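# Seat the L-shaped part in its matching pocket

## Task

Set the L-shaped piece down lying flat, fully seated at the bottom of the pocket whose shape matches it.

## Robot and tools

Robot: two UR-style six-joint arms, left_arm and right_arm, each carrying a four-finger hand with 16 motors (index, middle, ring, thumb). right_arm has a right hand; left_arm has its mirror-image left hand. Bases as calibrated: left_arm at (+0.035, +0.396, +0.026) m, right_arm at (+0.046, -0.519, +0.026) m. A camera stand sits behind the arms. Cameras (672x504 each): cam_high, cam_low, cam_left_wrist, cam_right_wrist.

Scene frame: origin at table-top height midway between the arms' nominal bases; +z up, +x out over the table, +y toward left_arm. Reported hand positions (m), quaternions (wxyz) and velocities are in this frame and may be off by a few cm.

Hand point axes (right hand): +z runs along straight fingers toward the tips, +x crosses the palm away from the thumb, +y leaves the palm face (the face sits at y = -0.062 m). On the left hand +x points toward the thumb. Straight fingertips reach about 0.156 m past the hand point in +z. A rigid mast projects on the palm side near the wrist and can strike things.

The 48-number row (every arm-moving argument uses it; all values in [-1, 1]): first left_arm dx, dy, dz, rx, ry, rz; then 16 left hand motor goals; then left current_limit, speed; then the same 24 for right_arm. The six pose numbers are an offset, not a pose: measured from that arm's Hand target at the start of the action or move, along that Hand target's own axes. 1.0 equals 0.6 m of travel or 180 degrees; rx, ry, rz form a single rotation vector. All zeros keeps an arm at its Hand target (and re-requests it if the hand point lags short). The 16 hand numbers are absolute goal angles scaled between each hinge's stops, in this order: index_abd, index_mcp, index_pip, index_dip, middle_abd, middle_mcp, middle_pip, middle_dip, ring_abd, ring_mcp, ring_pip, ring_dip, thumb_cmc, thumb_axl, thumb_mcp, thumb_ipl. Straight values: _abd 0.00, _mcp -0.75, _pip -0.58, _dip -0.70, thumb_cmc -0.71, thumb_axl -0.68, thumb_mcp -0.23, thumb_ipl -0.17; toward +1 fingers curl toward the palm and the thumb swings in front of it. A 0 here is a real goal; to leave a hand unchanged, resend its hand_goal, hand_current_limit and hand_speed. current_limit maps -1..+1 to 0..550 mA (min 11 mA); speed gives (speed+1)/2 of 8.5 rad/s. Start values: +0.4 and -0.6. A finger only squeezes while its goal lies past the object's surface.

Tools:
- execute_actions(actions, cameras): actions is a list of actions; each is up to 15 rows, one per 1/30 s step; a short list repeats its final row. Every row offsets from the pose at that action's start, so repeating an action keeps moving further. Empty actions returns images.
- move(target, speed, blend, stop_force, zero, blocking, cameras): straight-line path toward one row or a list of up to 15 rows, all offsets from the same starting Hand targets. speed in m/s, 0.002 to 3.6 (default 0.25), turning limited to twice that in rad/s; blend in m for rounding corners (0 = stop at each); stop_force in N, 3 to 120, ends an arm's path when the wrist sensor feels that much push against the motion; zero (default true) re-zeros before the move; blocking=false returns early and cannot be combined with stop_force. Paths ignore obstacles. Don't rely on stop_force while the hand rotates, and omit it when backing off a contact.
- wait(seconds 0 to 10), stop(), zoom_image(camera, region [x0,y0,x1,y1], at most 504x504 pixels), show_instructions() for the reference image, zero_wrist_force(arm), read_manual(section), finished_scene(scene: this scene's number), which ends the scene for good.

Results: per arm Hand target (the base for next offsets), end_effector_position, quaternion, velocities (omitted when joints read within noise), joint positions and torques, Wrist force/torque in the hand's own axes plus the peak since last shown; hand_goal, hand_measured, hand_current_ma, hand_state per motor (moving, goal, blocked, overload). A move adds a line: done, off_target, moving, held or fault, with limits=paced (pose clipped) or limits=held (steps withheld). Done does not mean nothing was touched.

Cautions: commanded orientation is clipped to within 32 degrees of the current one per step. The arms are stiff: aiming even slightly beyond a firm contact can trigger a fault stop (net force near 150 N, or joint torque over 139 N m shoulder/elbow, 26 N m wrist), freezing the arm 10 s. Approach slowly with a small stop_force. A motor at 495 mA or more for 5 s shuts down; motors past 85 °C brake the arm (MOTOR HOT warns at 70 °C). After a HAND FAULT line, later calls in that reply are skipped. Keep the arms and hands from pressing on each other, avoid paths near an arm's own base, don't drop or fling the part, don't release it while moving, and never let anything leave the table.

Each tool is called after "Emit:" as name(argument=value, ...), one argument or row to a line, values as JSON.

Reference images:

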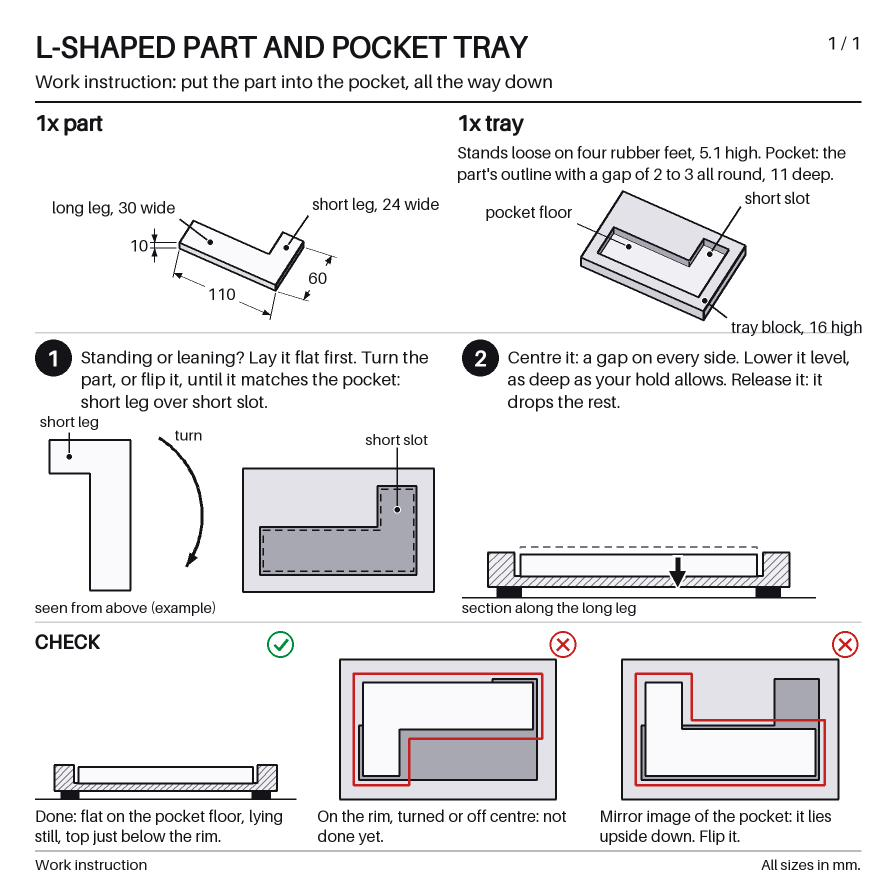

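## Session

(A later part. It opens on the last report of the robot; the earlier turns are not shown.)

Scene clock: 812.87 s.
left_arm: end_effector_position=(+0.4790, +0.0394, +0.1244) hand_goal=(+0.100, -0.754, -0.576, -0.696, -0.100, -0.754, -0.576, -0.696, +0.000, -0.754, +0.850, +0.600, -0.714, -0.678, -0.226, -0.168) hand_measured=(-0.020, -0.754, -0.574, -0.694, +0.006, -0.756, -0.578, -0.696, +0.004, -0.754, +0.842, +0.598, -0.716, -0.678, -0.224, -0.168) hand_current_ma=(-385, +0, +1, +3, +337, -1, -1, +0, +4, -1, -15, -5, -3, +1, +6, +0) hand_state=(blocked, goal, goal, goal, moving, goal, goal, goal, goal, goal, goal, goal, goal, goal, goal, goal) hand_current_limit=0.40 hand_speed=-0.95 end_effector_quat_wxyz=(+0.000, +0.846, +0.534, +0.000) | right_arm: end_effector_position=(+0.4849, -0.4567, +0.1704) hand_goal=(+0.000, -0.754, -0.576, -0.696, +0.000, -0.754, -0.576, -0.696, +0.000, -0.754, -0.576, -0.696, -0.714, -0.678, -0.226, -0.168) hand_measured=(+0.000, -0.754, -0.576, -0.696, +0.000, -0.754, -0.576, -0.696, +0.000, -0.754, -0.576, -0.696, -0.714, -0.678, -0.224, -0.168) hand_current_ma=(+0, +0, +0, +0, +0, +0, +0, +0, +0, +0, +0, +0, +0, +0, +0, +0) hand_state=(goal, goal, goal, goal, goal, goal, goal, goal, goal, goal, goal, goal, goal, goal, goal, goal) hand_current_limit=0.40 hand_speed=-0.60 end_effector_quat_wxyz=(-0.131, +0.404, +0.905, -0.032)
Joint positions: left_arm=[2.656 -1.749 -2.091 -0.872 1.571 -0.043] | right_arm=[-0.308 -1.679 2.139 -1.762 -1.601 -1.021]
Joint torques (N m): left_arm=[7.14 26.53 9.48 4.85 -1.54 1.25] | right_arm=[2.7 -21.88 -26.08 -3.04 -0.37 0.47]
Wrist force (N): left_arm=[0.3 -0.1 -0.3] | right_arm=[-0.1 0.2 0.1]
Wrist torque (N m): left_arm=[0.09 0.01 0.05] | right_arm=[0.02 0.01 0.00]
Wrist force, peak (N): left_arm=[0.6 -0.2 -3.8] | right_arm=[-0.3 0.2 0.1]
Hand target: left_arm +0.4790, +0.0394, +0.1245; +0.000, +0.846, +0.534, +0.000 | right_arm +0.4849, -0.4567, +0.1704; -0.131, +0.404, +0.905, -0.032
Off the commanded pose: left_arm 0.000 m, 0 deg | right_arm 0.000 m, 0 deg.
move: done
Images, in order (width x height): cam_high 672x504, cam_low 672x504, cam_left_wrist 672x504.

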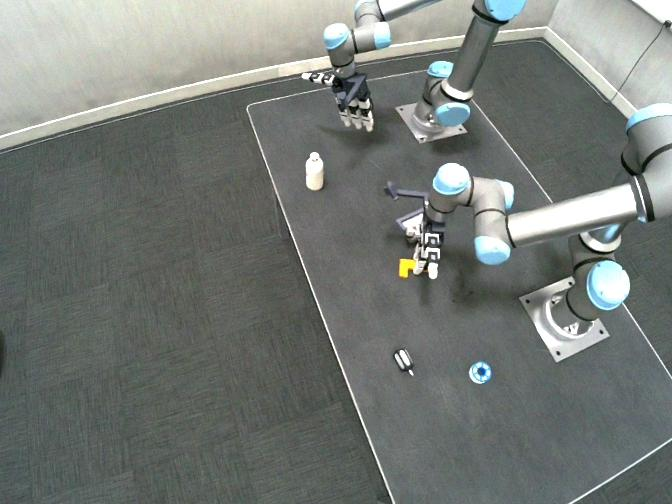

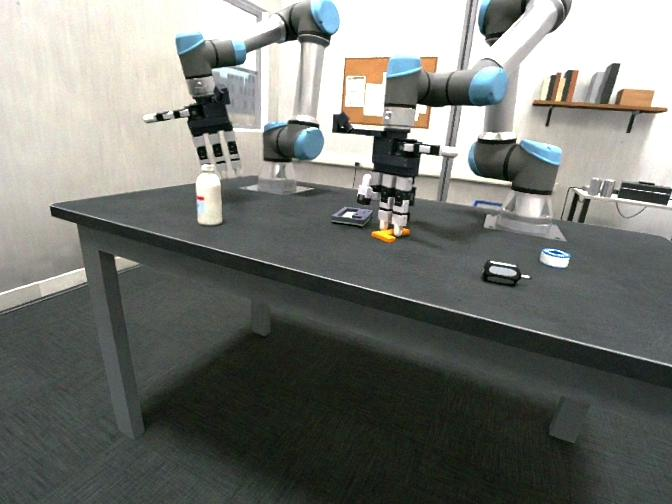

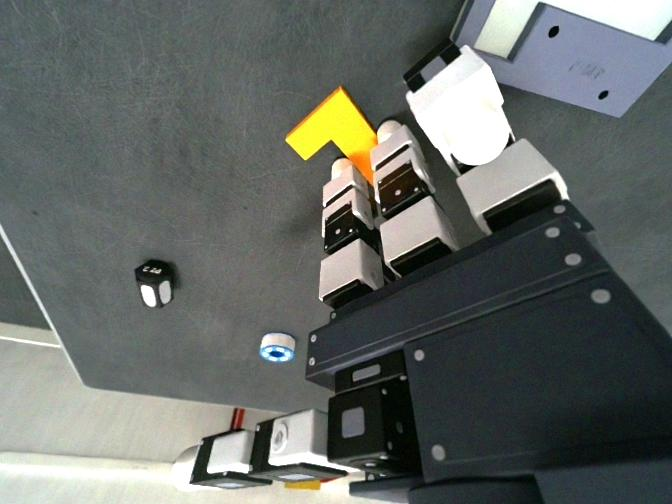

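Emit:
move(
  target=[0,0,-0.0133,0,0,0, 0.10,-0.754,-0.576,-0.696,-0.10,-0.754,-0.576,-0.696,0.0,-0.754,0.85,0.6,-0.714,-0.678,-0.226,-0.168,0.4,-0.95, 0,0,0,0,0,0, 0,-0.754,-0.576,-0.696,0,-0.754,-0.576,-0.696,0,-0.754,-0.576,-0.696,-0.714,-0.678,-0.226,-0.168,0.4,-0.6],
  speed=0.02,
  cameras=["cam_left_wrist", "cam_low", "cam_high"],
)

Emit:
zoom_image(
  camera="cam_left_wrist",
  region=[260, 20, 460, 220],
)

Emit:
zoom_image(
  camera="cam_low",
  region=[340, 170, 440, 260],
)

Scene clock: 822.57 s.
left_arm: end_effector_position=(+0.4790, +0.0394, +0.1326) hand_goal=(+0.100, -0.754, -0.576, -0.696, -0.100, -0.754, -0.576, -0.696, +0.000, -0.754, +0.850, +0.600, -0.714, -0.678, -0.226, -0.168) hand_measured=(-0.020, -0.754, -0.574, -0.694, +0.006, -0.756, -0.578, -0.696, +0.004, -0.754, +0.842, +0.598, -0.716, -0.678, -0.224, -0.168) hand_current_ma=(-385, +0, +1, +3, +335, -1, -1, +0, +4, -1, -15, -5, -3, +1, +6, +0) hand_state=(blocked, goal, goal, goal, blocked, goal, goal, goal, goal, goal, goal, goal, goal, goal, goal, goal) hand_current_limit=0.40 hand_speed=-0.95 end_effector_quat_wxyz=(+0.000, +0.846, +0.534, +0.000) | right_arm: end_effector_position=(+0.4849, -0.4567, +0.1704) hand_goal=(+0.000, -0.754, -0.576, -0.696, +0.000, -0.754, -0.576, -0.696, +0.000, -0.754, -0.576, -0.696, -0.714, -0.678, -0.226, -0.168) hand_measured=(+0.000, -0.754, -0.576, -0.696, +0.000, -0.754, -0.576, -0.696, +0.000, -0.754, -0.576, -0.696, -0.714, -0.678, -0.224, -0.168) hand_current_ma=(+0, +0, +0, +0, +0, +0, +0, +0, +0, +0, +0, +0, +0, +0, +0, +0) hand_state=(goal, goal, goal, goal, goal, goal, goal, goal, goal, goal, goal, goal, goal, goal, goal, goal) hand_current_limit=0.40 hand_speed=-0.60 end_effector_quat_wxyz=(-0.131, +0.404, +0.905, -0.032)
Joint positions: left_arm=[2.656 -1.735 -2.082 -0.896 1.571 -0.043] | right_arm=[-0.308 -1.679 2.139 -1.762 -1.601 -1.021]
Joint torques (N m): left_arm=[5.6 18.38 18.37 3.88 -1.52 0.97] | right_arm=[3.15 -22.98 -26.63 -3.25 -0.24 0.43]
Wrist force (N): left_arm=[0.6 -0.3 -0.2] | right_arm=[-0.2 0.3 0.0]
Wrist torque (N m): left_arm=[0.06 -0.02 0.08] | right_arm=[0.04 0.02 0.00]
Wrist force, peak (N): left_arm=[0.6 -0.3 -0.6] | right_arm=[-0.1 0.1 0.4]
Hand target: left_arm +0.4790, +0.0394, +0.1324; +0.000, +0.846, +0.534, +0.000 | right_arm +0.4849, -0.4567, +0.1704; -0.131, +0.404, +0.905, -0.032
Off the commanded pose: left_arm 0.000 m, 0 deg | right_arm 0.000 m, 0 deg.
move: done
Images, in order (width x height): cam_high 672x504, cam_low 672x504, cam_left_wrist 672x504.

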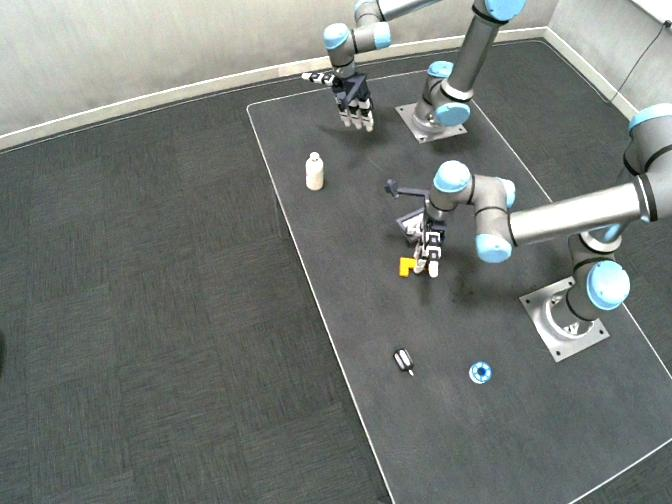

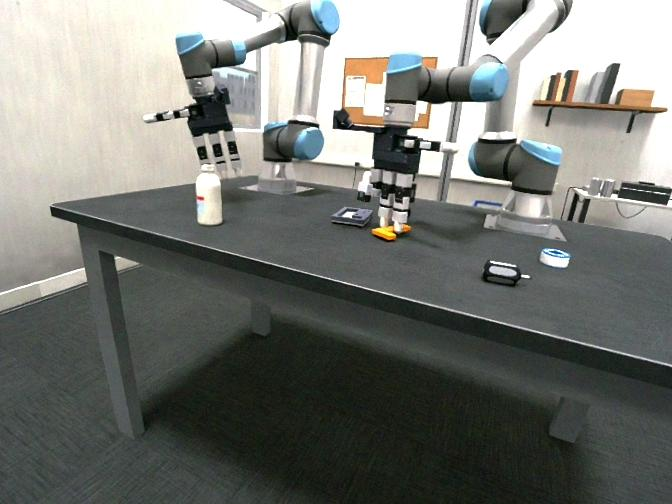

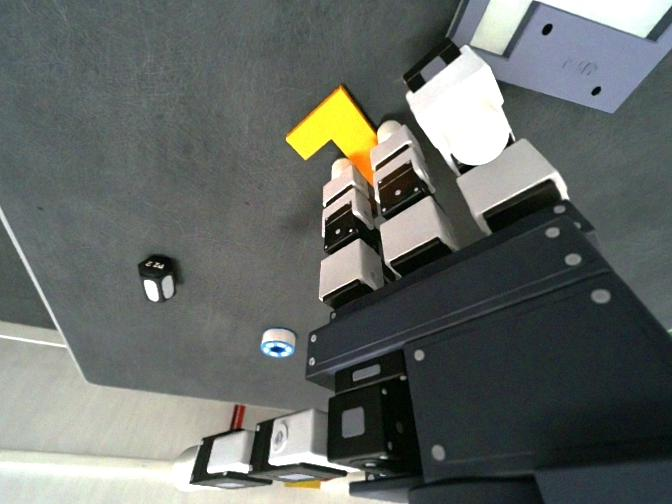

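Scaled by 2.520 from the camera's 672x504 image, which has a finer 960x720 frame.

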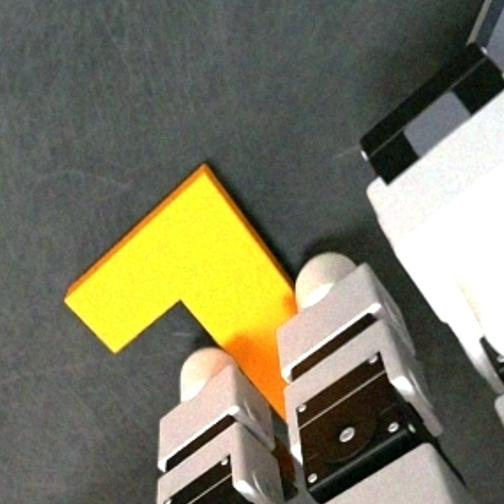

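Scaled by 5.040 from the camera's 672x504 image, which has a finer 960x720 frame.

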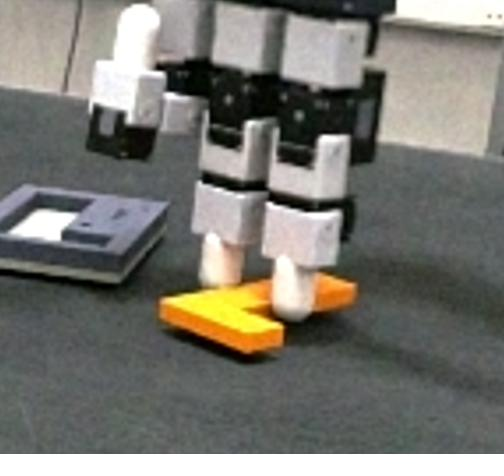

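Emit:
move(
  target=[
    [0,0,-0.0893,0,0,0, 0.10,-0.754,-0.576,-0.696,-0.10,-0.754,-0.576,-0.696,0.0,-0.754,0.85,0.6,-0.714,-0.678,-0.226,-0.168,0.4,-0.95, 0,0,0,0,0,0, 0,-0.754,-0.576,-0.696,0,-0.754,-0.576,-0.696,0,-0.754,-0.576,-0.696,-0.714,-0.678,-0.226,-0.168,0.4,-0.6],
    [-0.2,-0.0347,-0.0893,0,0,-0.198, 0.10,-0.754,-0.576,-0.696,-0.10,-0.754,-0.576,-0.696,0.0,-0.754,0.85,0.6,-0.714,-0.678,-0.226,-0.168,0.4,-0.95, 0,0,0,0,0,0, 0,-0.754,-0.576,-0.696,0,-0.754,-0.576,-0.696,0,-0.754,-0.576,-0.696,-0.714,-0.678,-0.226,-0.168,0.4,-0.6],
  ],
  speed=0.08,
  blend=0.02,
  cameras=["cam_left_wrist", "cam_low", "cam_high"],
)

Emit:
zoom_image(
  camera="cam_left_wrist",
  region=[240, 0, 480, 200],
)

Emit:
zoom_image(
  camera="cam_low",
  region=[310, 160, 410, 250],
)

Emit:
zoom_image(
  camera="cam_high",
  region=[380, 170, 470, 270],
)

Scene clock: 859.23 s.
left_arm: end_effector_position=(+0.4085, -0.0600, +0.1859) hand_goal=(+0.100, -0.754, -0.576, -0.696, -0.100, -0.754, -0.576, -0.696, +0.000, -0.754, +0.850, +0.600, -0.714, -0.678, -0.226, -0.168) hand_measured=(+0.092, -0.754, -0.574, -0.694, -0.092, -0.754, -0.578, -0.696, +0.004, -0.754, +0.842, +0.598, -0.716, -0.678, -0.224, -0.168) hand_current_ma=(-14, +0, +1, +3, +12, -1, -1, +0, +4, -1, -15, -5, -3, +1, +6, +0) hand_state=(goal, goal, goal, goal, goal, goal, goal, goal, goal, goal, goal, goal, goal, goal, goal, goal) hand_current_limit=0.40 hand_speed=-0.95 end_effector_quat_wxyz=(+0.000, +0.642, +0.767, +0.000) | right_arm: end_effector_position=(+0.4849, -0.4567, +0.1704) hand_goal=(+0.000, -0.754, -0.576, -0.696, +0.000, -0.754, -0.576, -0.696, +0.000, -0.754, -0.576, -0.696, -0.714, -0.678, -0.226, -0.168) hand_measured=(+0.000, -0.754, -0.576, -0.696, +0.000, -0.754, -0.576, -0.696, +0.000, -0.754, -0.576, -0.696, -0.714, -0.678, -0.224, -0.168) hand_current_ma=(+0, +0, +0, +0, +0, +0, +0, +0, +0, +0, +0, +0, +0, +0, +0, +0) hand_state=(goal, goal, goal, goal, goal, goal, goal, goal, goal, goal, goal, goal, goal, goal, goal, goal) hand_current_limit=0.40 hand_speed=-0.60 end_effector_quat_wxyz=(-0.131, +0.404, +0.905, -0.032)
Joint positions: left_arm=[2.344 -1.837 -1.789 -1.087 1.571 -0.976] | right_arm=[-0.308 -1.679 2.139 -1.762 -1.601 -1.021]
Joint torques (N m): left_arm=[7.86 43.84 11.48 2.43 1.57 0.69] | right_arm=[2.06 -23.1 -28.04 -3.36 -0.44 0.6]
Wrist force (N): left_arm=[0.5 -0.4 -0.4] | right_arm=[0.1 0.3 0.1]
Wrist torque (N m): left_arm=[0.07 -0.03 -0.07] | right_arm=[0.03 -0.01 0.02]
Wrist force, peak (N): left_arm=[0.7 -0.3 -0.6] | right_arm=[0.0 0.4 0.1]
Hand target: left_arm +0.4086, -0.0600, +0.1860; +0.000, +0.642, +0.767, +0.000 | right_arm +0.4849, -0.4567, +0.1704; -0.131, +0.404, +0.905, -0.032
Off the commanded pose: left_arm 0.000 m, 0 deg | right_arm 0.000 m, 0 deg.
move: done
Images, in order (width x height): cam_high 672x504, cam_low 672x504, cam_left_wrist 672x504.

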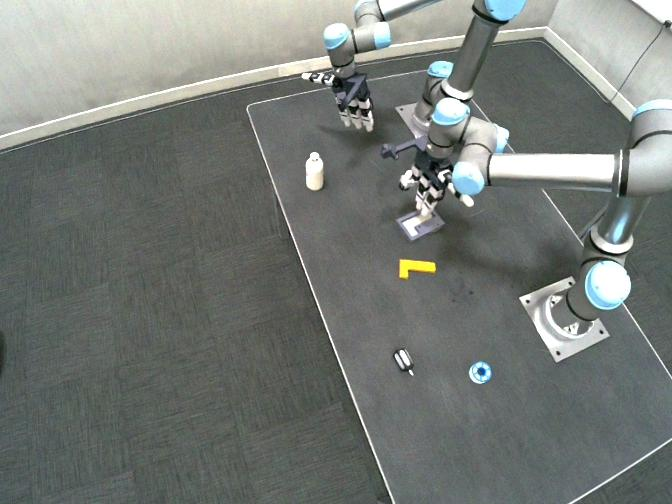

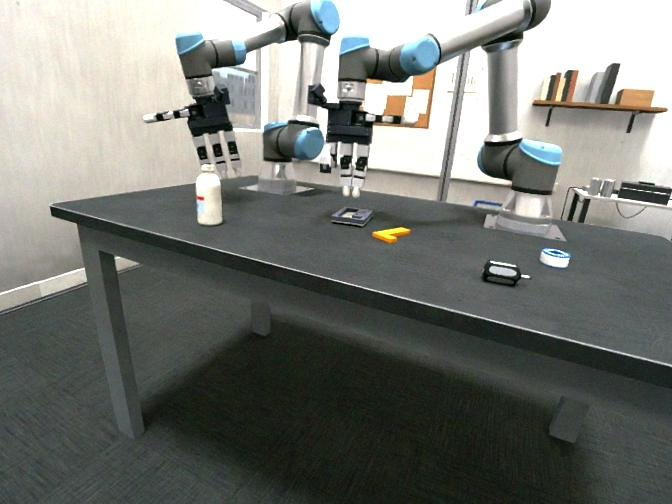

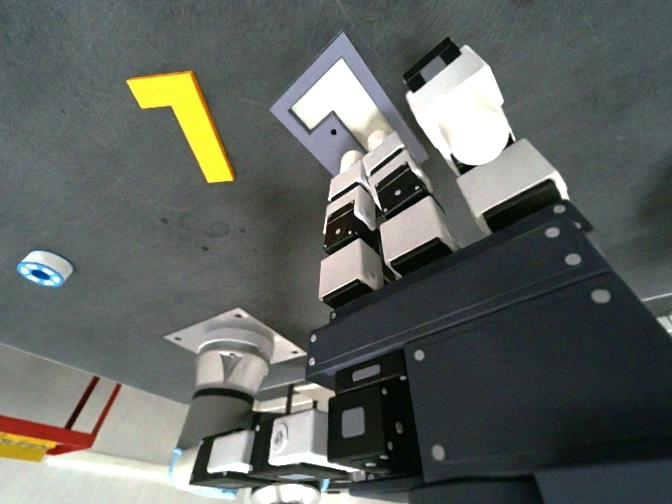

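Scaled by 2.100 from the camera's 672x504 image, which has a finer 960x720 frame.

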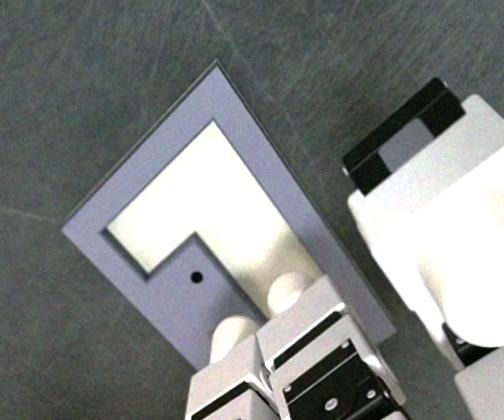

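Scaled by 5.040 from the camera's 672x504 image, which has a finer 960x720 frame.

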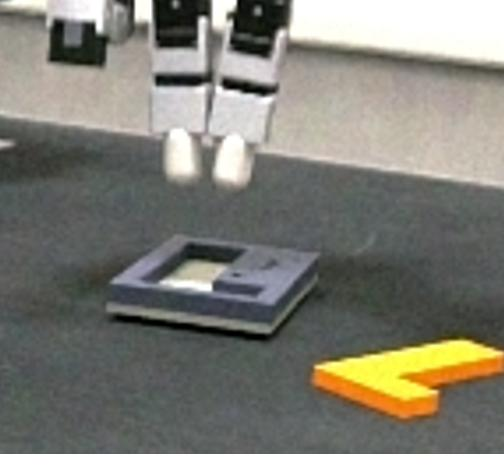

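Scaled by 5.040 from the camera's 672x504 image, which has a finer 960x720 frame.

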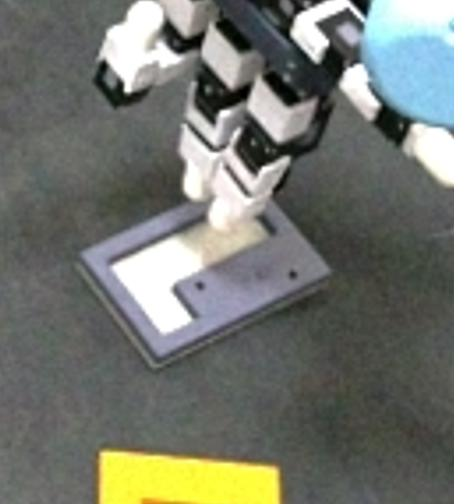

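Emit:
move(
  target=[0.1427,0.1445,0.035,0,0,0.198, -0.15,-0.754,-0.576,-0.696,0.15,-0.754,-0.576,-0.696,0.0,-0.754,0.85,0.6,-0.714,-0.678,-0.226,-0.168,0.4,-0.7, 0,0,0,0,0,0, 0,-0.754,-0.576,-0.696,0,-0.754,-0.576,-0.696,0,-0.754,-0.576,-0.696,-0.714,-0.678,-0.226,-0.168,0.4,-0.6],
  speed=0.15,
  cameras=["cam_left_wrist", "cam_low"],
)

Emit:
zoom_image(
  camera="cam_left_wrist",
  region=[260, 20, 460, 220],
)

Scene clock: 901.23 s.
left_arm: end_effector_position=(+0.4788, +0.0396, +0.1651) hand_goal=(-0.150, -0.754, -0.576, -0.696, +0.150, -0.754, -0.576, -0.696, +0.000, -0.754, +0.850, +0.600, -0.714, -0.678, -0.226, -0.168) hand_measured=(-0.146, -0.754, -0.574, -0.694, +0.146, -0.754, -0.578, -0.696, +0.004, -0.754, +0.842, +0.598, -0.716, -0.678, -0.224, -0.168) hand_current_ma=(+6, +0, +1, +3, -6, -1, -1, +0, +4, -1, -15, -5, -3, +1, +6, +0) hand_state=(goal, goal, goal, goal, goal, goal, goal, goal, goal, goal, goal, goal, goal, goal, goal, goal) hand_current_limit=0.40 hand_speed=-0.70 end_effector_quat_wxyz=(+0.000, +0.846, +0.534, +0.000) | right_arm: end_effector_position=(+0.4849, -0.4567, +0.1704) hand_goal=(+0.000, -0.754, -0.576, -0.696, +0.000, -0.754, -0.576, -0.696, +0.000, -0.754, -0.576, -0.696, -0.714, -0.678, -0.226, -0.168) hand_measured=(+0.000, -0.754, -0.576, -0.696, +0.000, -0.754, -0.576, -0.696, +0.000, -0.754, -0.576, -0.696, -0.714, -0.678, -0.224, -0.168) hand_current_ma=(+0, +0, +0, +0, +0, +0, +0, +0, +0, +0, +0, +0, +0, +0, +0, +0) hand_state=(goal, goal, goal, goal, goal, goal, goal, goal, goal, goal, goal, goal, goal, goal, goal, goal) hand_current_limit=0.40 hand_speed=-0.60 end_effector_quat_wxyz=(-0.131, +0.404, +0.905, -0.032)
Joint positions: left_arm=[2.656 -1.684 -2.041 -0.988 1.571 -0.043] | right_arm=[-0.308 -1.679 2.139 -1.762 -1.601 -1.021]
Joint torques (N m): left_arm=[-0.88 15.62 30.02 0.17 -1.68 1.16] | right_arm=[2.6 -22.45 -28.05 -3.45 -0.39 0.66]
Wrist force (N): left_arm=[0.5 -0.2 -0.5] | right_arm=[0.0 0.3 0.0]
Wrist torque (N m): left_arm=[0.08 -0.01 0.07] | right_arm=[0.04 -0.01 0.01]
Wrist force, peak (N): left_arm=[1.4 -0.2 -0.2] | right_arm=[-0.1 0.3 0.1]
Hand target: left_arm +0.4788, +0.0396, +0.1650; +0.000, +0.846, +0.534, +0.000 | right_arm +0.4849, -0.4567, +0.1704; -0.131, +0.404, +0.905, -0.032
Off the commanded pose: left_arm 0.000 m, 0 deg | right_arm 0.000 m, 0 deg.
move: done
Images, in order (width x height): cam_low 672x504, cam_left_wrist 672x504.

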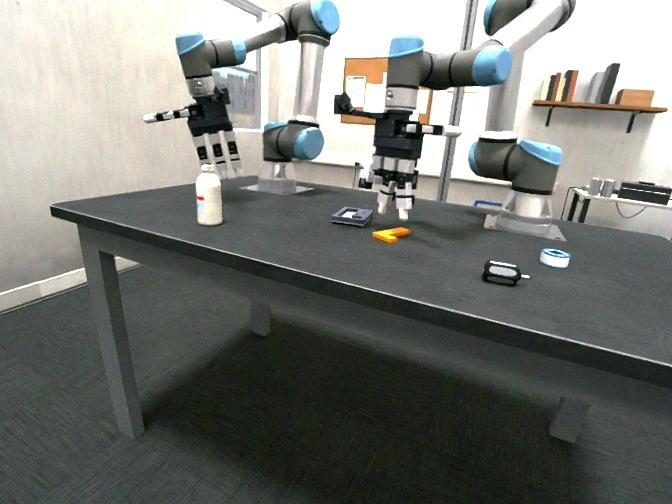

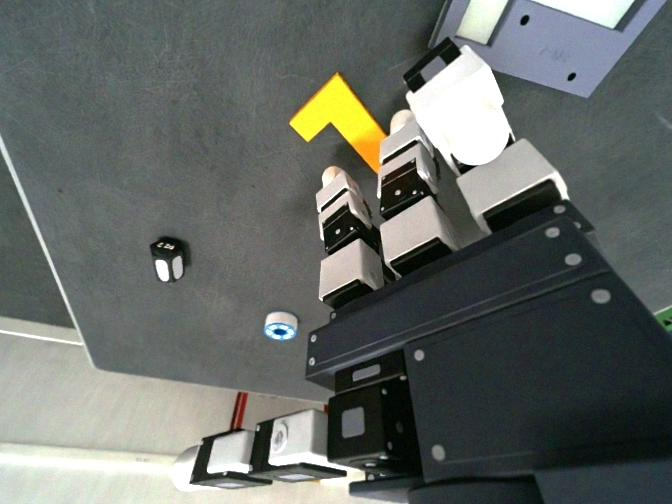

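Scaled by 2.520 from the camera's 672x504 image, which has a finer 960x720 frame.

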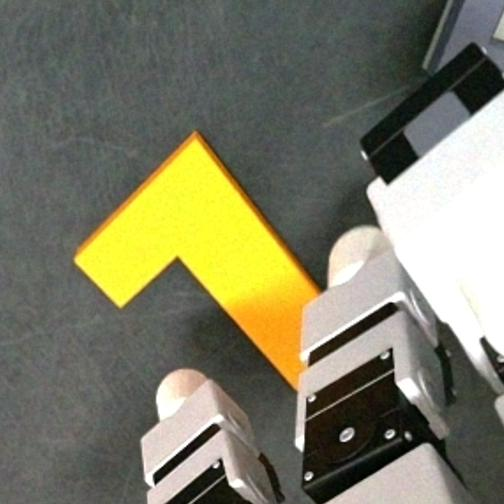

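Emit:
move(
  target=[
    [0.0092,0,0.06,0,0,-0.0167, -0.15,-0.754,-0.576,-0.696,0.15,-0.754,-0.576,-0.696,0.0,-0.754,0.85,0.6,-0.714,-0.678,-0.226,-0.168,0.4,-0.7, 0,0,0,0,0,0, 0,-0.754,-0.576,-0.696,0,-0.754,-0.576,-0.696,0,-0.754,-0.576,-0.696,-0.714,-0.678,-0.226,-0.168,0.4,-0.6],
    [0.0092,0,0.071,0,0,-0.0167, -0.15,-0.754,-0.576,-0.696,0.15,-0.754,-0.576,-0.696,0.0,-0.754,0.85,0.6,-0.714,-0.678,-0.226,-0.168,0.4,-0.7, 0,0,0,0,0,0, 0,-0.754,-0.576,-0.696,0,-0.754,-0.576,-0.696,0,-0.754,-0.576,-0.696,-0.714,-0.678,-0.226,-0.168,0.4,-0.6],
  ],
  speed=[0.06,0.03],
  blend=0.005,
  cameras=["cam_left_wrist", "cam_low"],
)

Emit:
zoom_image(
  camera="cam_left_wrist",
  region=[260, 20, 460, 220],
)

Scene clock: 923.10 s.
left_arm: end_effector_position=(+0.4811, +0.0446, +0.1222) hand_goal=(-0.150, -0.754, -0.576, -0.696, +0.150, -0.754, -0.576, -0.696, +0.000, -0.754, +0.850, +0.600, -0.714, -0.678, -0.226, -0.168) hand_measured=(-0.146, -0.754, -0.574, -0.694, +0.146, -0.754, -0.578, -0.696, +0.004, -0.754, +0.842, +0.598, -0.716, -0.678, -0.224, -0.168) hand_current_ma=(+6, +0, +1, +3, -6, -1, -1, +0, +4, -1, -15, -5, -3, +1, +6, +0) hand_state=(goal, goal, goal, goal, goal, goal, goal, goal, goal, goal, goal, goal, goal, goal, goal, goal) hand_current_limit=0.40 hand_speed=-0.70 end_effector_quat_wxyz=(+0.000, +0.831, +0.556, +0.000) end_effector_velocity=(-0.001, +0.000, +0.000) end_effector_angular_velocity=(+0.002, +0.003, -0.001) | right_arm: end_effector_position=(+0.4849, -0.4567, +0.1704) hand_goal=(+0.000, -0.754, -0.576, -0.696, +0.000, -0.754, -0.576, -0.696, +0.000, -0.754, -0.576, -0.696, -0.714, -0.678, -0.226, -0.168) hand_measured=(+0.000, -0.754, -0.576, -0.696, +0.000, -0.754, -0.576, -0.696, +0.000, -0.754, -0.576, -0.696, -0.714, -0.678, -0.224, -0.168) hand_current_ma=(+0, +0, +0, +0, +0, +0, +0, +0, +0, +0, +0, +0, +0, +0, +0, +0) hand_state=(goal, goal, goal, goal, goal, goal, goal, goal, goal, goal, goal, goal, goal, goal, goal, goal) hand_current_limit=0.40 hand_speed=-0.60 end_effector_quat_wxyz=(-0.131, +0.404, +0.905, -0.032)
Joint positions: left_arm=[2.658 -1.754 -2.092 -0.866 1.571 -0.092] | right_arm=[-0.308 -1.679 2.139 -1.762 -1.601 -1.021]
Joint velocities: left_arm=[0 0 0.001 -0.005 0 0] | right_arm=[within noise]
Joint torques (N m): left_arm=[2.5 38.31 25.7 -0.24 -0.08 1.6] | right_arm=[2.1 -23.17 -27.27 -3.12 -0.36 0.64]
Wrist force (N): left_arm=[0.3 -0.2 -0.4] | right_arm=[0.0 0.1 0.1]
Wrist torque (N m): left_arm=[0.08 0.01 0.01] | right_arm=[0.01 0.00 0.01]
Wrist force, peak (N): left_arm=[0.5 -0.1 -1.1] | right_arm=[-0.1 0.4 0.1]
Hand target: left_arm +0.4812, +0.0446, +0.1224; +0.000, +0.831, +0.556, +0.000 | right_arm +0.4849, -0.4567, +0.1704; -0.131, +0.404, +0.905, -0.032
Off the commanded pose: left_arm 0.000 m, 0 deg | right_arm 0.000 m, 0 deg.
move: done; blend cut to 0.0033 m at target 1
Images, in order (width x height): cam_low 672x504, cam_left_wrist 672x504.

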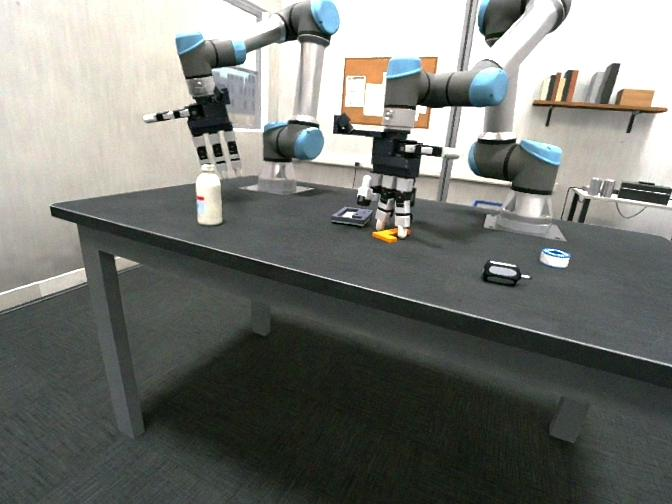

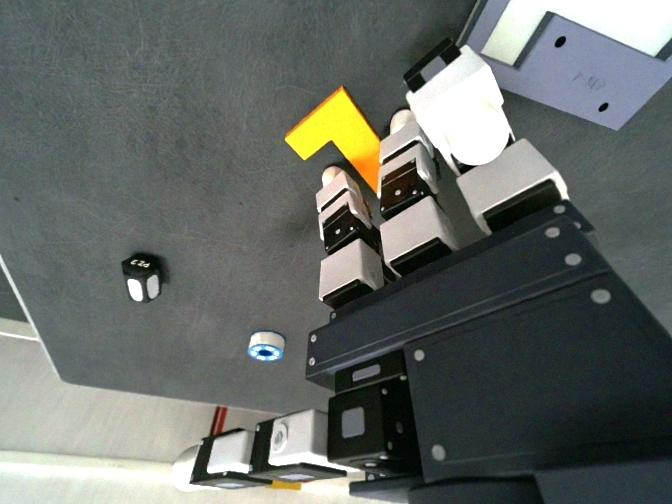

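Scaled by 2.520 from the camera's 672x504 image, which has a finer 960x720 frame.

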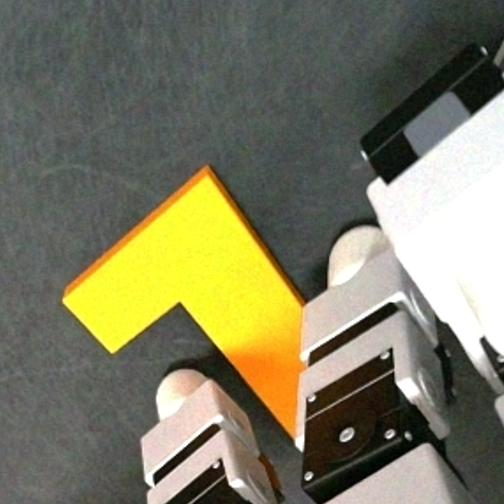

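Emit:
move(
  target=[0,0,0,0,0,0, 0.16,-0.754,-0.576,-0.696,-0.16,-0.754,-0.576,-0.696,0.0,-0.754,0.85,0.6,-0.714,-0.678,-0.226,-0.168,0.75,-0.95, 0,0,0,0,0,0, 0,-0.754,-0.576,-0.696,0,-0.754,-0.576,-0.696,0,-0.754,-0.576,-0.696,-0.714,-0.678,-0.226,-0.168,0.4,-0.6],
  speed=0.03,
  cameras=["cam_left_wrist", "cam_low"],
)

Emit:
zoom_image(
  camera="cam_left_wrist",
  region=[260, 20, 460, 220],
)

Scene clock: 933.37 s.
left_arm: end_effector_position=(+0.4812, +0.0446, +0.1224) hand_goal=(+0.160, -0.754, -0.576, -0.696, -0.160, -0.754, -0.576, -0.696, +0.000, -0.754, +0.850, +0.600, -0.714, -0.678, -0.226, -0.168) hand_measured=(-0.024, -0.754, -0.574, -0.694, +0.012, -0.754, -0.578, -0.696, +0.004, -0.754, +0.842, +0.598, -0.716, -0.678, -0.224, -0.168) hand_current_ma=(-389, +0, +1, +3, +334, -1, -1, +0, +4, -1, -15, -5, -3, +1, +6, +0) hand_state=(moving, goal, goal, goal, moving, goal, goal, goal, goal, goal, goal, goal, goal, goal, goal, goal) hand_current_limit=0.75 hand_speed=-0.95 end_effector_quat_wxyz=(+0.000, +0.831, +0.556, +0.000) | right_arm: end_effector_position=(+0.4849, -0.4567, +0.1704) hand_goal=(+0.000, -0.754, -0.576, -0.696, +0.000, -0.754, -0.576, -0.696, +0.000, -0.754, -0.576, -0.696, -0.714, -0.678, -0.226, -0.168) hand_measured=(+0.000, -0.754, -0.576, -0.696, +0.000, -0.754, -0.576, -0.696, +0.000, -0.754, -0.576, -0.696, -0.714, -0.678, -0.224, -0.168) hand_current_ma=(+0, +0, +0, +0, +0, +0, +0, +0, +0, +0, +0, +0, +0, +0, +0, +0) hand_state=(goal, goal, goal, goal, goal, goal, goal, goal, goal, goal, goal, goal, goal, goal, goal, goal) hand_current_limit=0.40 hand_speed=-0.60 end_effector_quat_wxyz=(-0.131, +0.404, +0.905, -0.032)
Joint positions: left_arm=[2.658 -1.754 -2.092 -0.867 1.571 -0.092] | right_arm=[-0.308 -1.679 2.139 -1.762 -1.601 -1.021]
Joint torques (N m): left_arm=[-4.84 36.89 28.65 -0.19 1.97 1.57] | right_arm=[1.12 -24.05 -27.8 -3.45 -0.56 0.53]
Wrist force (N): left_arm=[0.3 -0.3 -0.6] | right_arm=[0.0 0.2 0.1]
Wrist torque (N m): left_arm=[0.09 0.00 0.01] | right_arm=[0.02 0.00 0.00]
Wrist force, peak (N): left_arm=[0.6 -0.2 -0.5] | right_arm=[-0.1 0.1 0.3]
Hand target: left_arm +0.4812, +0.0446, +0.1224; +0.000, +0.831, +0.556, +0.000 | right_arm +0.4849, -0.4567, +0.1704; -0.131, +0.404, +0.905, -0.032
Off the commanded pose: left_arm 0.000 m, 0 deg | right_arm 0.000 m, 0 deg.
move: done
Images, in order (width x height): cam_low 672x504, cam_left_wrist 672x504.

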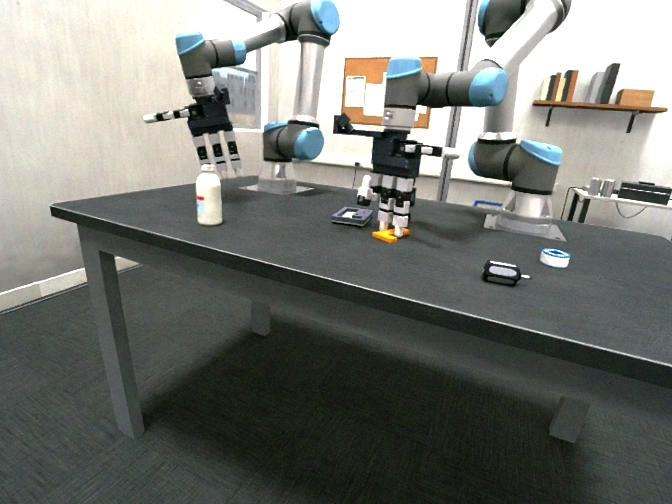

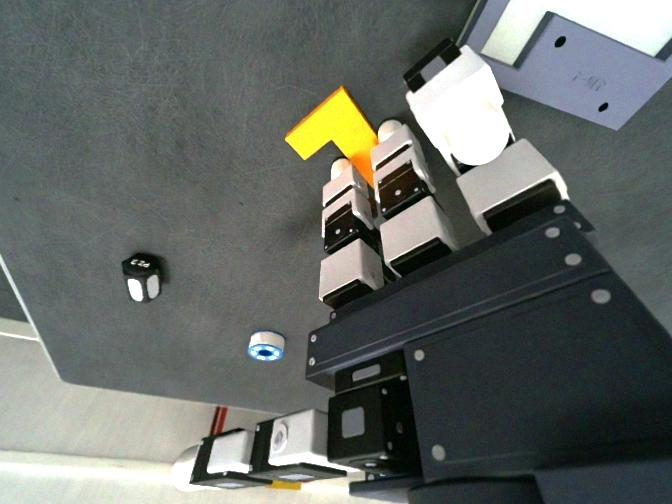

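Scaled by 2.520 from the camera's 672x504 image, which has a finer 960x720 frame.

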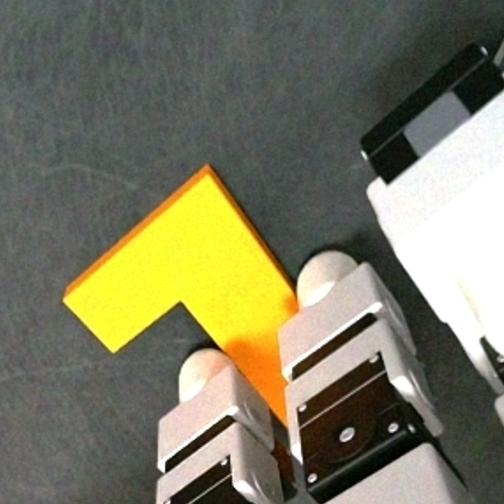

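Emit:
wait(
  seconds=1,
)

Scene clock: 936.57 s.
left_arm: end_effector_position=(+0.4812, +0.0446, +0.1224) hand_goal=(+0.160, -0.754, -0.576, -0.696, -0.160, -0.754, -0.576, -0.696, +0.000, -0.754, +0.850, +0.600, -0.714, -0.678, -0.226, -0.168) hand_measured=(-0.024, -0.754, -0.574, -0.694, +0.006, -0.754, -0.578, -0.696, +0.004, -0.754, +0.842, +0.598, -0.716, -0.678, -0.224, -0.168) hand_current_ma=(-481, +0, +1, +3, +481, -1, -1, +0, +4, -1, -15, -5, -3, +1, +6, +0) hand_state=(blocked, goal, goal, goal, blocked, goal, goal, goal, goal, goal, goal, goal, goal, goal, goal, goal) hand_current_limit=0.75 hand_speed=-0.95 end_effector_quat_wxyz=(+0.000, +0.831, +0.556, +0.000) | right_arm: end_effector_position=(+0.4849, -0.4567, +0.1704) hand_goal=(+0.000, -0.754, -0.576, -0.696, +0.000, -0.754, -0.576, -0.696, +0.000, -0.754, -0.576, -0.696, -0.714, -0.678, -0.226, -0.168) hand_measured=(+0.000, -0.754, -0.576, -0.696, +0.000, -0.754, -0.576, -0.696, +0.000, -0.754, -0.576, -0.696, -0.714, -0.678, -0.224, -0.168) hand_current_ma=(+0, +0, +0, +0, +0, +0, +0, +0, +0, +0, +0, +0, +0, +0, +0, +0) hand_state=(goal, goal, goal, goal, goal, goal, goal, goal, goal, goal, goal, goal, goal, goal, goal, goal) hand_current_limit=0.40 hand_speed=-0.60 end_effector_quat_wxyz=(-0.131, +0.404, +0.905, -0.032)
Joint positions: left_arm=[2.658 -1.754 -2.092 -0.867 1.571 -0.092] | right_arm=[-0.308 -1.679 2.139 -1.762 -1.601 -1.021]
Joint torques (N m): left_arm=[-4.71 37.44 28.69 0.45 1.86 1.54] | right_arm=[1.97 -23.82 -28.8 -3.34 -0.56 0.55]
Wrist force (N): left_arm=[0.3 -0.3 -0.3] | right_arm=[0.0 0.1 0.1]
Wrist torque (N m): left_arm=[0.07 0.00 0.01] | right_arm=[0.01 0.00 0.00]
Wrist force, peak (N): left_arm=[0.5 -0.4 -0.7] | right_arm=[-0.3 0.1 0.4]
Hand target: left_arm +0.4812, +0.0446, +0.1224; +0.000, +0.831, +0.556, +0.000 | right_arm +0.4849, -0.4567, +0.1704; -0.131, +0.404, +0.905, -0.032
Off the commanded pose: left_arm 0.000 m, 0 deg | right_arm 0.000 m, 0 deg.
wait: 1.00 s; at rest from the start

Emit:
move(
  target=[0,0,-0.025,0,0,0, 0.16,-0.754,-0.576,-0.696,-0.16,-0.754,-0.576,-0.696,0.0,-0.754,0.85,0.6,-0.714,-0.678,-0.226,-0.168,0.75,-0.95, 0,0,0,0,0,0, 0,-0.754,-0.576,-0.696,0,-0.754,-0.576,-0.696,0,-0.754,-0.576,-0.696,-0.714,-0.678,-0.226,-0.168,0.4,-0.6],
  speed=0.02,
  cameras=["cam_left_wrist", "cam_low"],
)

Emit:
zoom_image(
  camera="cam_left_wrist",
  region=[260, 20, 460, 220],
)

Emit:
zoom_image(
  camera="cam_low",
  region=[340, 170, 440, 260],
)

Scene clock: 945.03 s.
left_arm: end_effector_position=(+0.4812, +0.0446, +0.1376) hand_goal=(+0.160, -0.754, -0.576, -0.696, -0.160, -0.754, -0.576, -0.696, +0.000, -0.754, +0.850, +0.600, -0.714, -0.678, -0.226, -0.168) hand_measured=(-0.024, -0.754, -0.574, -0.694, +0.006, -0.754, -0.578, -0.696, +0.004, -0.754, +0.842, +0.598, -0.716, -0.678, -0.224, -0.168) hand_current_ma=(-481, +0, +1, +3, +481, +0, -1, +0, +4, -1, -15, -5, -3, +1, +6, +0) hand_state=(blocked, goal, goal, goal, blocked, goal, goal, goal, goal, goal, goal, goal, goal, goal, goal, goal) hand_current_limit=0.75 hand_speed=-0.95 end_effector_quat_wxyz=(+0.000, +0.831, +0.556, +0.000) | right_arm: end_effector_position=(+0.4849, -0.4567, +0.1704) hand_goal=(+0.000, -0.754, -0.576, -0.696, +0.000, -0.754, -0.576, -0.696, +0.000, -0.754, -0.576, -0.696, -0.714, -0.678, -0.226, -0.168) hand_measured=(+0.000, -0.754, -0.576, -0.696, +0.000, -0.754, -0.576, -0.696, +0.000, -0.754, -0.576, -0.696, -0.714, -0.678, -0.224, -0.168) hand_current_ma=(+0, +0, +0, +0, +0, +0, +0, +0, +0, +0, +0, +0, +0, +0, +0, +0) hand_state=(goal, goal, goal, goal, goal, goal, goal, goal, goal, goal, goal, goal, goal, goal, goal, goal) hand_current_limit=0.40 hand_speed=-0.60 end_effector_quat_wxyz=(-0.131, +0.404, +0.905, -0.032)
Joint positions: left_arm=[2.658 -1.728 -2.074 -0.91 1.571 -0.092] | right_arm=[-0.308 -1.679 2.139 -1.762 -1.601 -1.021]
Joint torques (N m): left_arm=[-4.02 17.62 16.19 4.22 1.68 0.81] | right_arm=[0.79 -23.71 -28.5 -3.4 -0.26 0.71]
Wrist force (N): left_arm=[0.4 -0.4 0.0] | right_arm=[-0.1 0.1 0.1]
Wrist torque (N m): left_arm=[0.03 0.00 0.02] | right_arm=[0.01 0.02 -0.01]
Wrist force, peak (N): left_arm=[0.5 -0.2 -0.7] | right_arm=[-0.2 0.2 0.3]
Hand target: left_arm +0.4812, +0.0446, +0.1374; +0.000, +0.831, +0.556, +0.000 | right_arm +0.4849, -0.4567, +0.1704; -0.131, +0.404, +0.905, -0.032
Off the commanded pose: left_arm 0.000 m, 0 deg | right_arm 0.000 m, 0 deg.
move: done
Images, in order (width x height): cam_low 672x504, cam_left_wrist 672x504.

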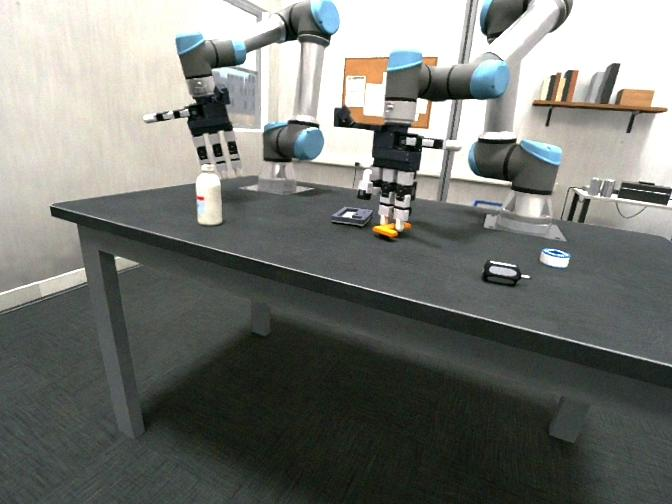

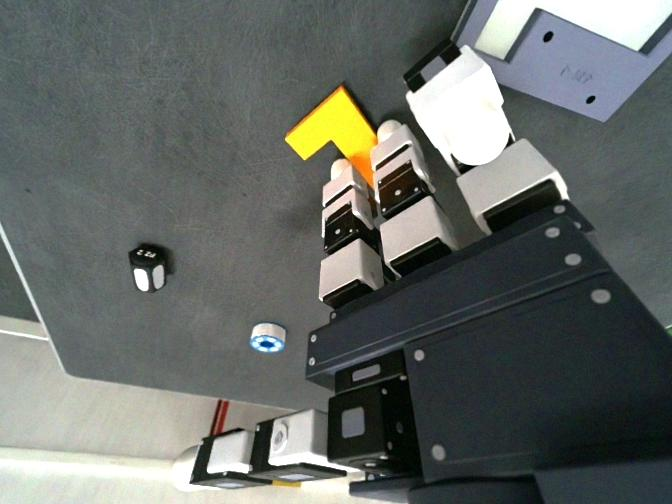

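Scaled by 2.520 from the camera's 672x504 image, which has a finer 960x720 frame.

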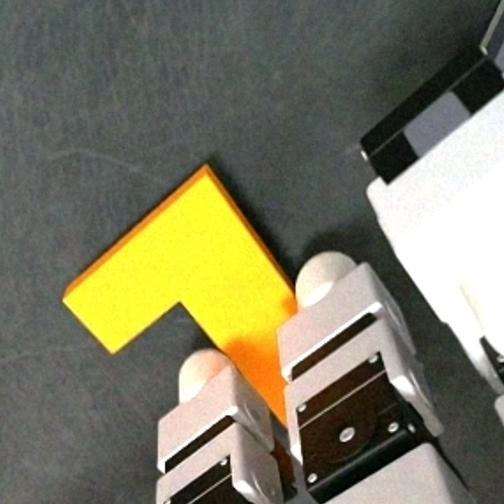

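Scaled by 5.040 from the camera's 672x504 image, which has a finer 960x720 frame.

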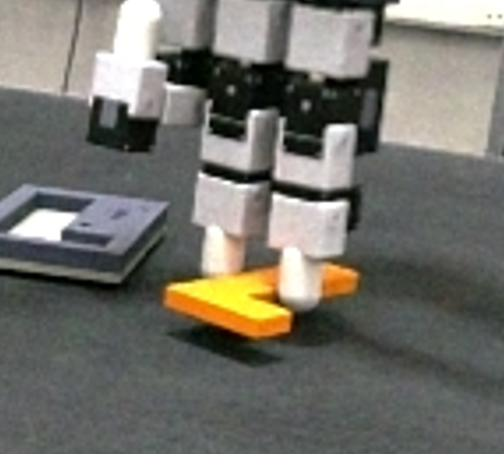

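Emit:
move(
  target=[
    [0,0,-0.0593,0,0,0, 0.16,-0.754,-0.576,-0.696,-0.16,-0.754,-0.576,-0.696,0.0,-0.754,0.85,0.6,-0.714,-0.678,-0.226,-0.168,0.75,-0.95, 0,0,0,0,0,0, 0,-0.754,-0.576,-0.696,0,-0.754,-0.576,-0.696,0,-0.754,-0.576,-0.696,-0.714,-0.678,-0.226,-0.168,0.4,-0.6],
    [-0.2052,-0.0422,-0.0593,0,0,-0.185, 0.16,-0.754,-0.576,-0.696,-0.16,-0.754,-0.576,-0.696,0.0,-0.754,0.85,0.6,-0.714,-0.678,-0.226,-0.168,0.75,-0.95, 0,0,0,0,0,0, 0,-0.754,-0.576,-0.696,0,-0.754,-0.576,-0.696,0,-0.754,-0.576,-0.696,-0.714,-0.678,-0.226,-0.168,0.4,-0.6],
  ],
  speed=[0.03,0.06],
  blend=0.005,
  cameras=["cam_left_wrist", "cam_low", "cam_high"],
)

Emit:
zoom_image(
  camera="cam_left_wrist",
  region=[260, 20, 460, 220],
)

Emit:
zoom_image(
  camera="cam_low",
  region=[310, 160, 410, 250],
)

Emit:
zoom_image(
  camera="cam_high",
  region=[380, 170, 470, 270],
)

Scene clock: 981.10 s.
left_arm: end_effector_position=(+0.4107, -0.0596, +0.1729) hand_goal=(+0.160, -0.754, -0.576, -0.696, -0.160, -0.754, -0.576, -0.696, +0.000, -0.754, +0.850, +0.600, -0.714, -0.678, -0.226, -0.168) hand_measured=(-0.024, -0.754, -0.574, -0.694, +0.006, -0.754, -0.578, -0.696, +0.004, -0.754, +0.842, +0.598, -0.716, -0.678, -0.224, -0.168) hand_current_ma=(-481, +0, +1, +3, +481, +0, -1, +0, +4, -1, -15, -5, -3, +1, +6, +0) hand_state=(blocked, goal, goal, goal, blocked, goal, goal, goal, goal, goal, goal, goal, goal, goal, goal, goal) hand_current_limit=0.75 hand_speed=-0.95 end_effector_quat_wxyz=(+0.000, +0.637, +0.771, +0.000) | right_arm: end_effector_position=(+0.4849, -0.4567, +0.1704) hand_goal=(+0.000, -0.754, -0.576, -0.696, +0.000, -0.754, -0.576, -0.696, +0.000, -0.754, -0.576, -0.696, -0.714, -0.678, -0.226, -0.168) hand_measured=(+0.000, -0.754, -0.576, -0.696, +0.000, -0.754, -0.576, -0.696, +0.000, -0.754, -0.576, -0.696, -0.714, -0.678, -0.224, -0.168) hand_current_ma=(+0, +0, +0, +0, +0, +0, +0, +0, +0, +0, +0, +0, +0, +0, +0, +0) hand_state=(goal, goal, goal, goal, goal, goal, goal, goal, goal, goal, goal, goal, goal, goal, goal, goal) hand_current_limit=0.40 hand_speed=-0.60 end_effector_quat_wxyz=(-0.131, +0.404, +0.905, -0.032)
Joint positions: left_arm=[2.347 -1.856 -1.802 -1.055 1.571 -0.985] | right_arm=[-0.308 -1.679 2.139 -1.762 -1.601 -1.021]
Joint torques (N m): left_arm=[7.6 43 11.5 1.7 0.18 1.52] | right_arm=[2.42 -24.41 -29.1 -3.14 -0.48 0.74]
Wrist force (N): left_arm=[0.4 -0.3 -0.1] | right_arm=[0.1 0.1 0.1]
Wrist torque (N m): left_arm=[0.05 0.00 -0.09] | right_arm=[0.00 -0.01 0.01]
Wrist force, peak (N): left_arm=[0.8 -0.3 -0.2] | right_arm=[0.0 0.4 0.1]
Hand target: left_arm +0.4107, -0.0595, +0.1730; +0.000, +0.637, +0.771, +0.000 | right_arm +0.4849, -0.4567, +0.1704; -0.131, +0.404, +0.905, -0.032
Off the commanded pose: left_arm 0.000 m, 0 deg | right_arm 0.000 m, 0 deg.
move: done
Images, in order (width x height): cam_high 672x504, cam_low 672x504, cam_left_wrist 672x504.

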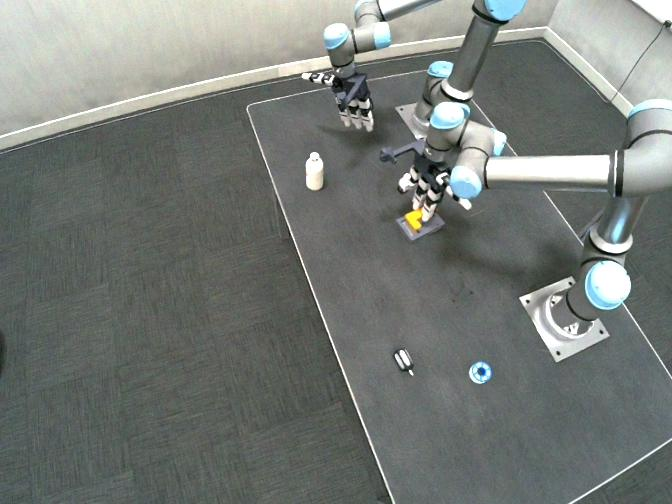

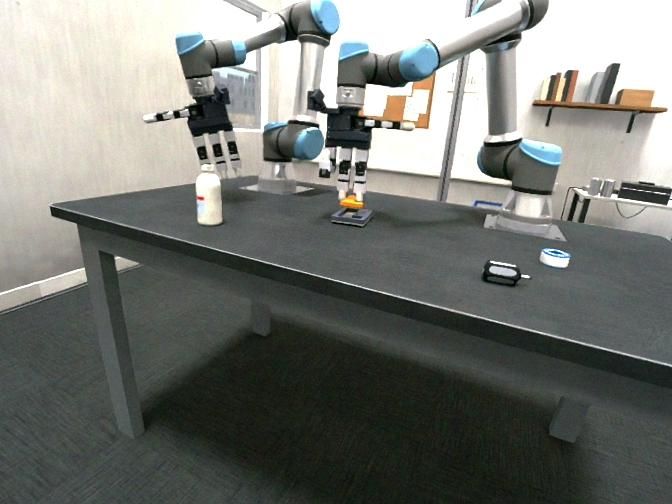

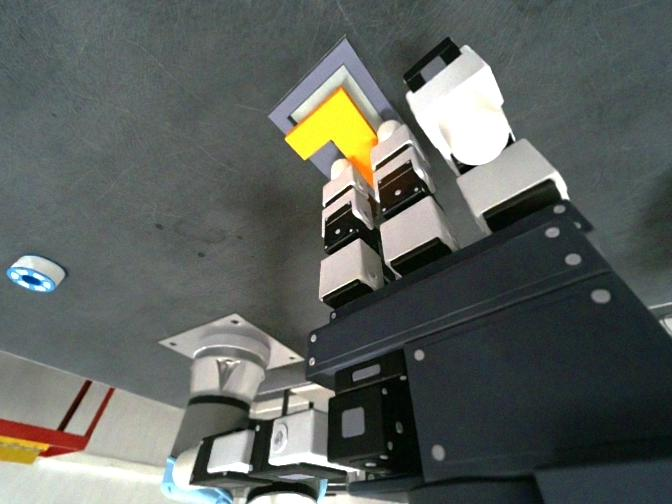

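Scaled by 2.520 from the camera's 672x504 image, which has a finer 960x720 frame.

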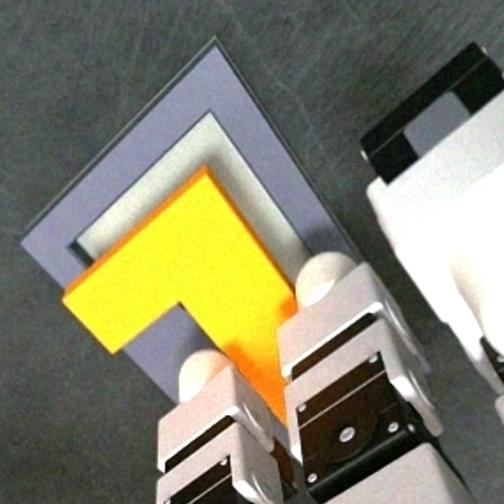

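Scaled by 5.040 from the camera's 672x504 image, which has a finer 960x720 frame.

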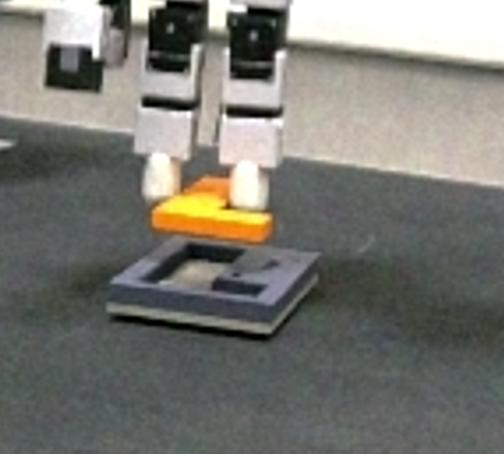

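Scaled by 5.040 from the camera's 672x504 image, which has a finer 960x720 frame.

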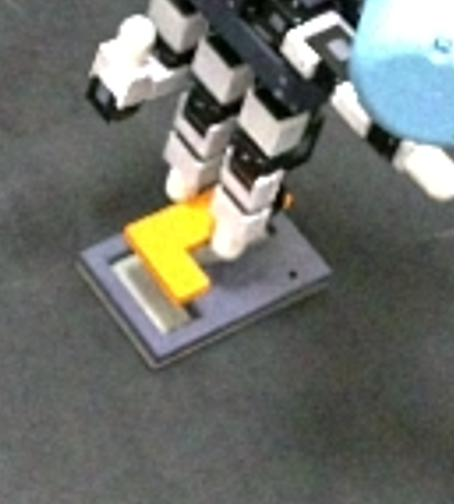

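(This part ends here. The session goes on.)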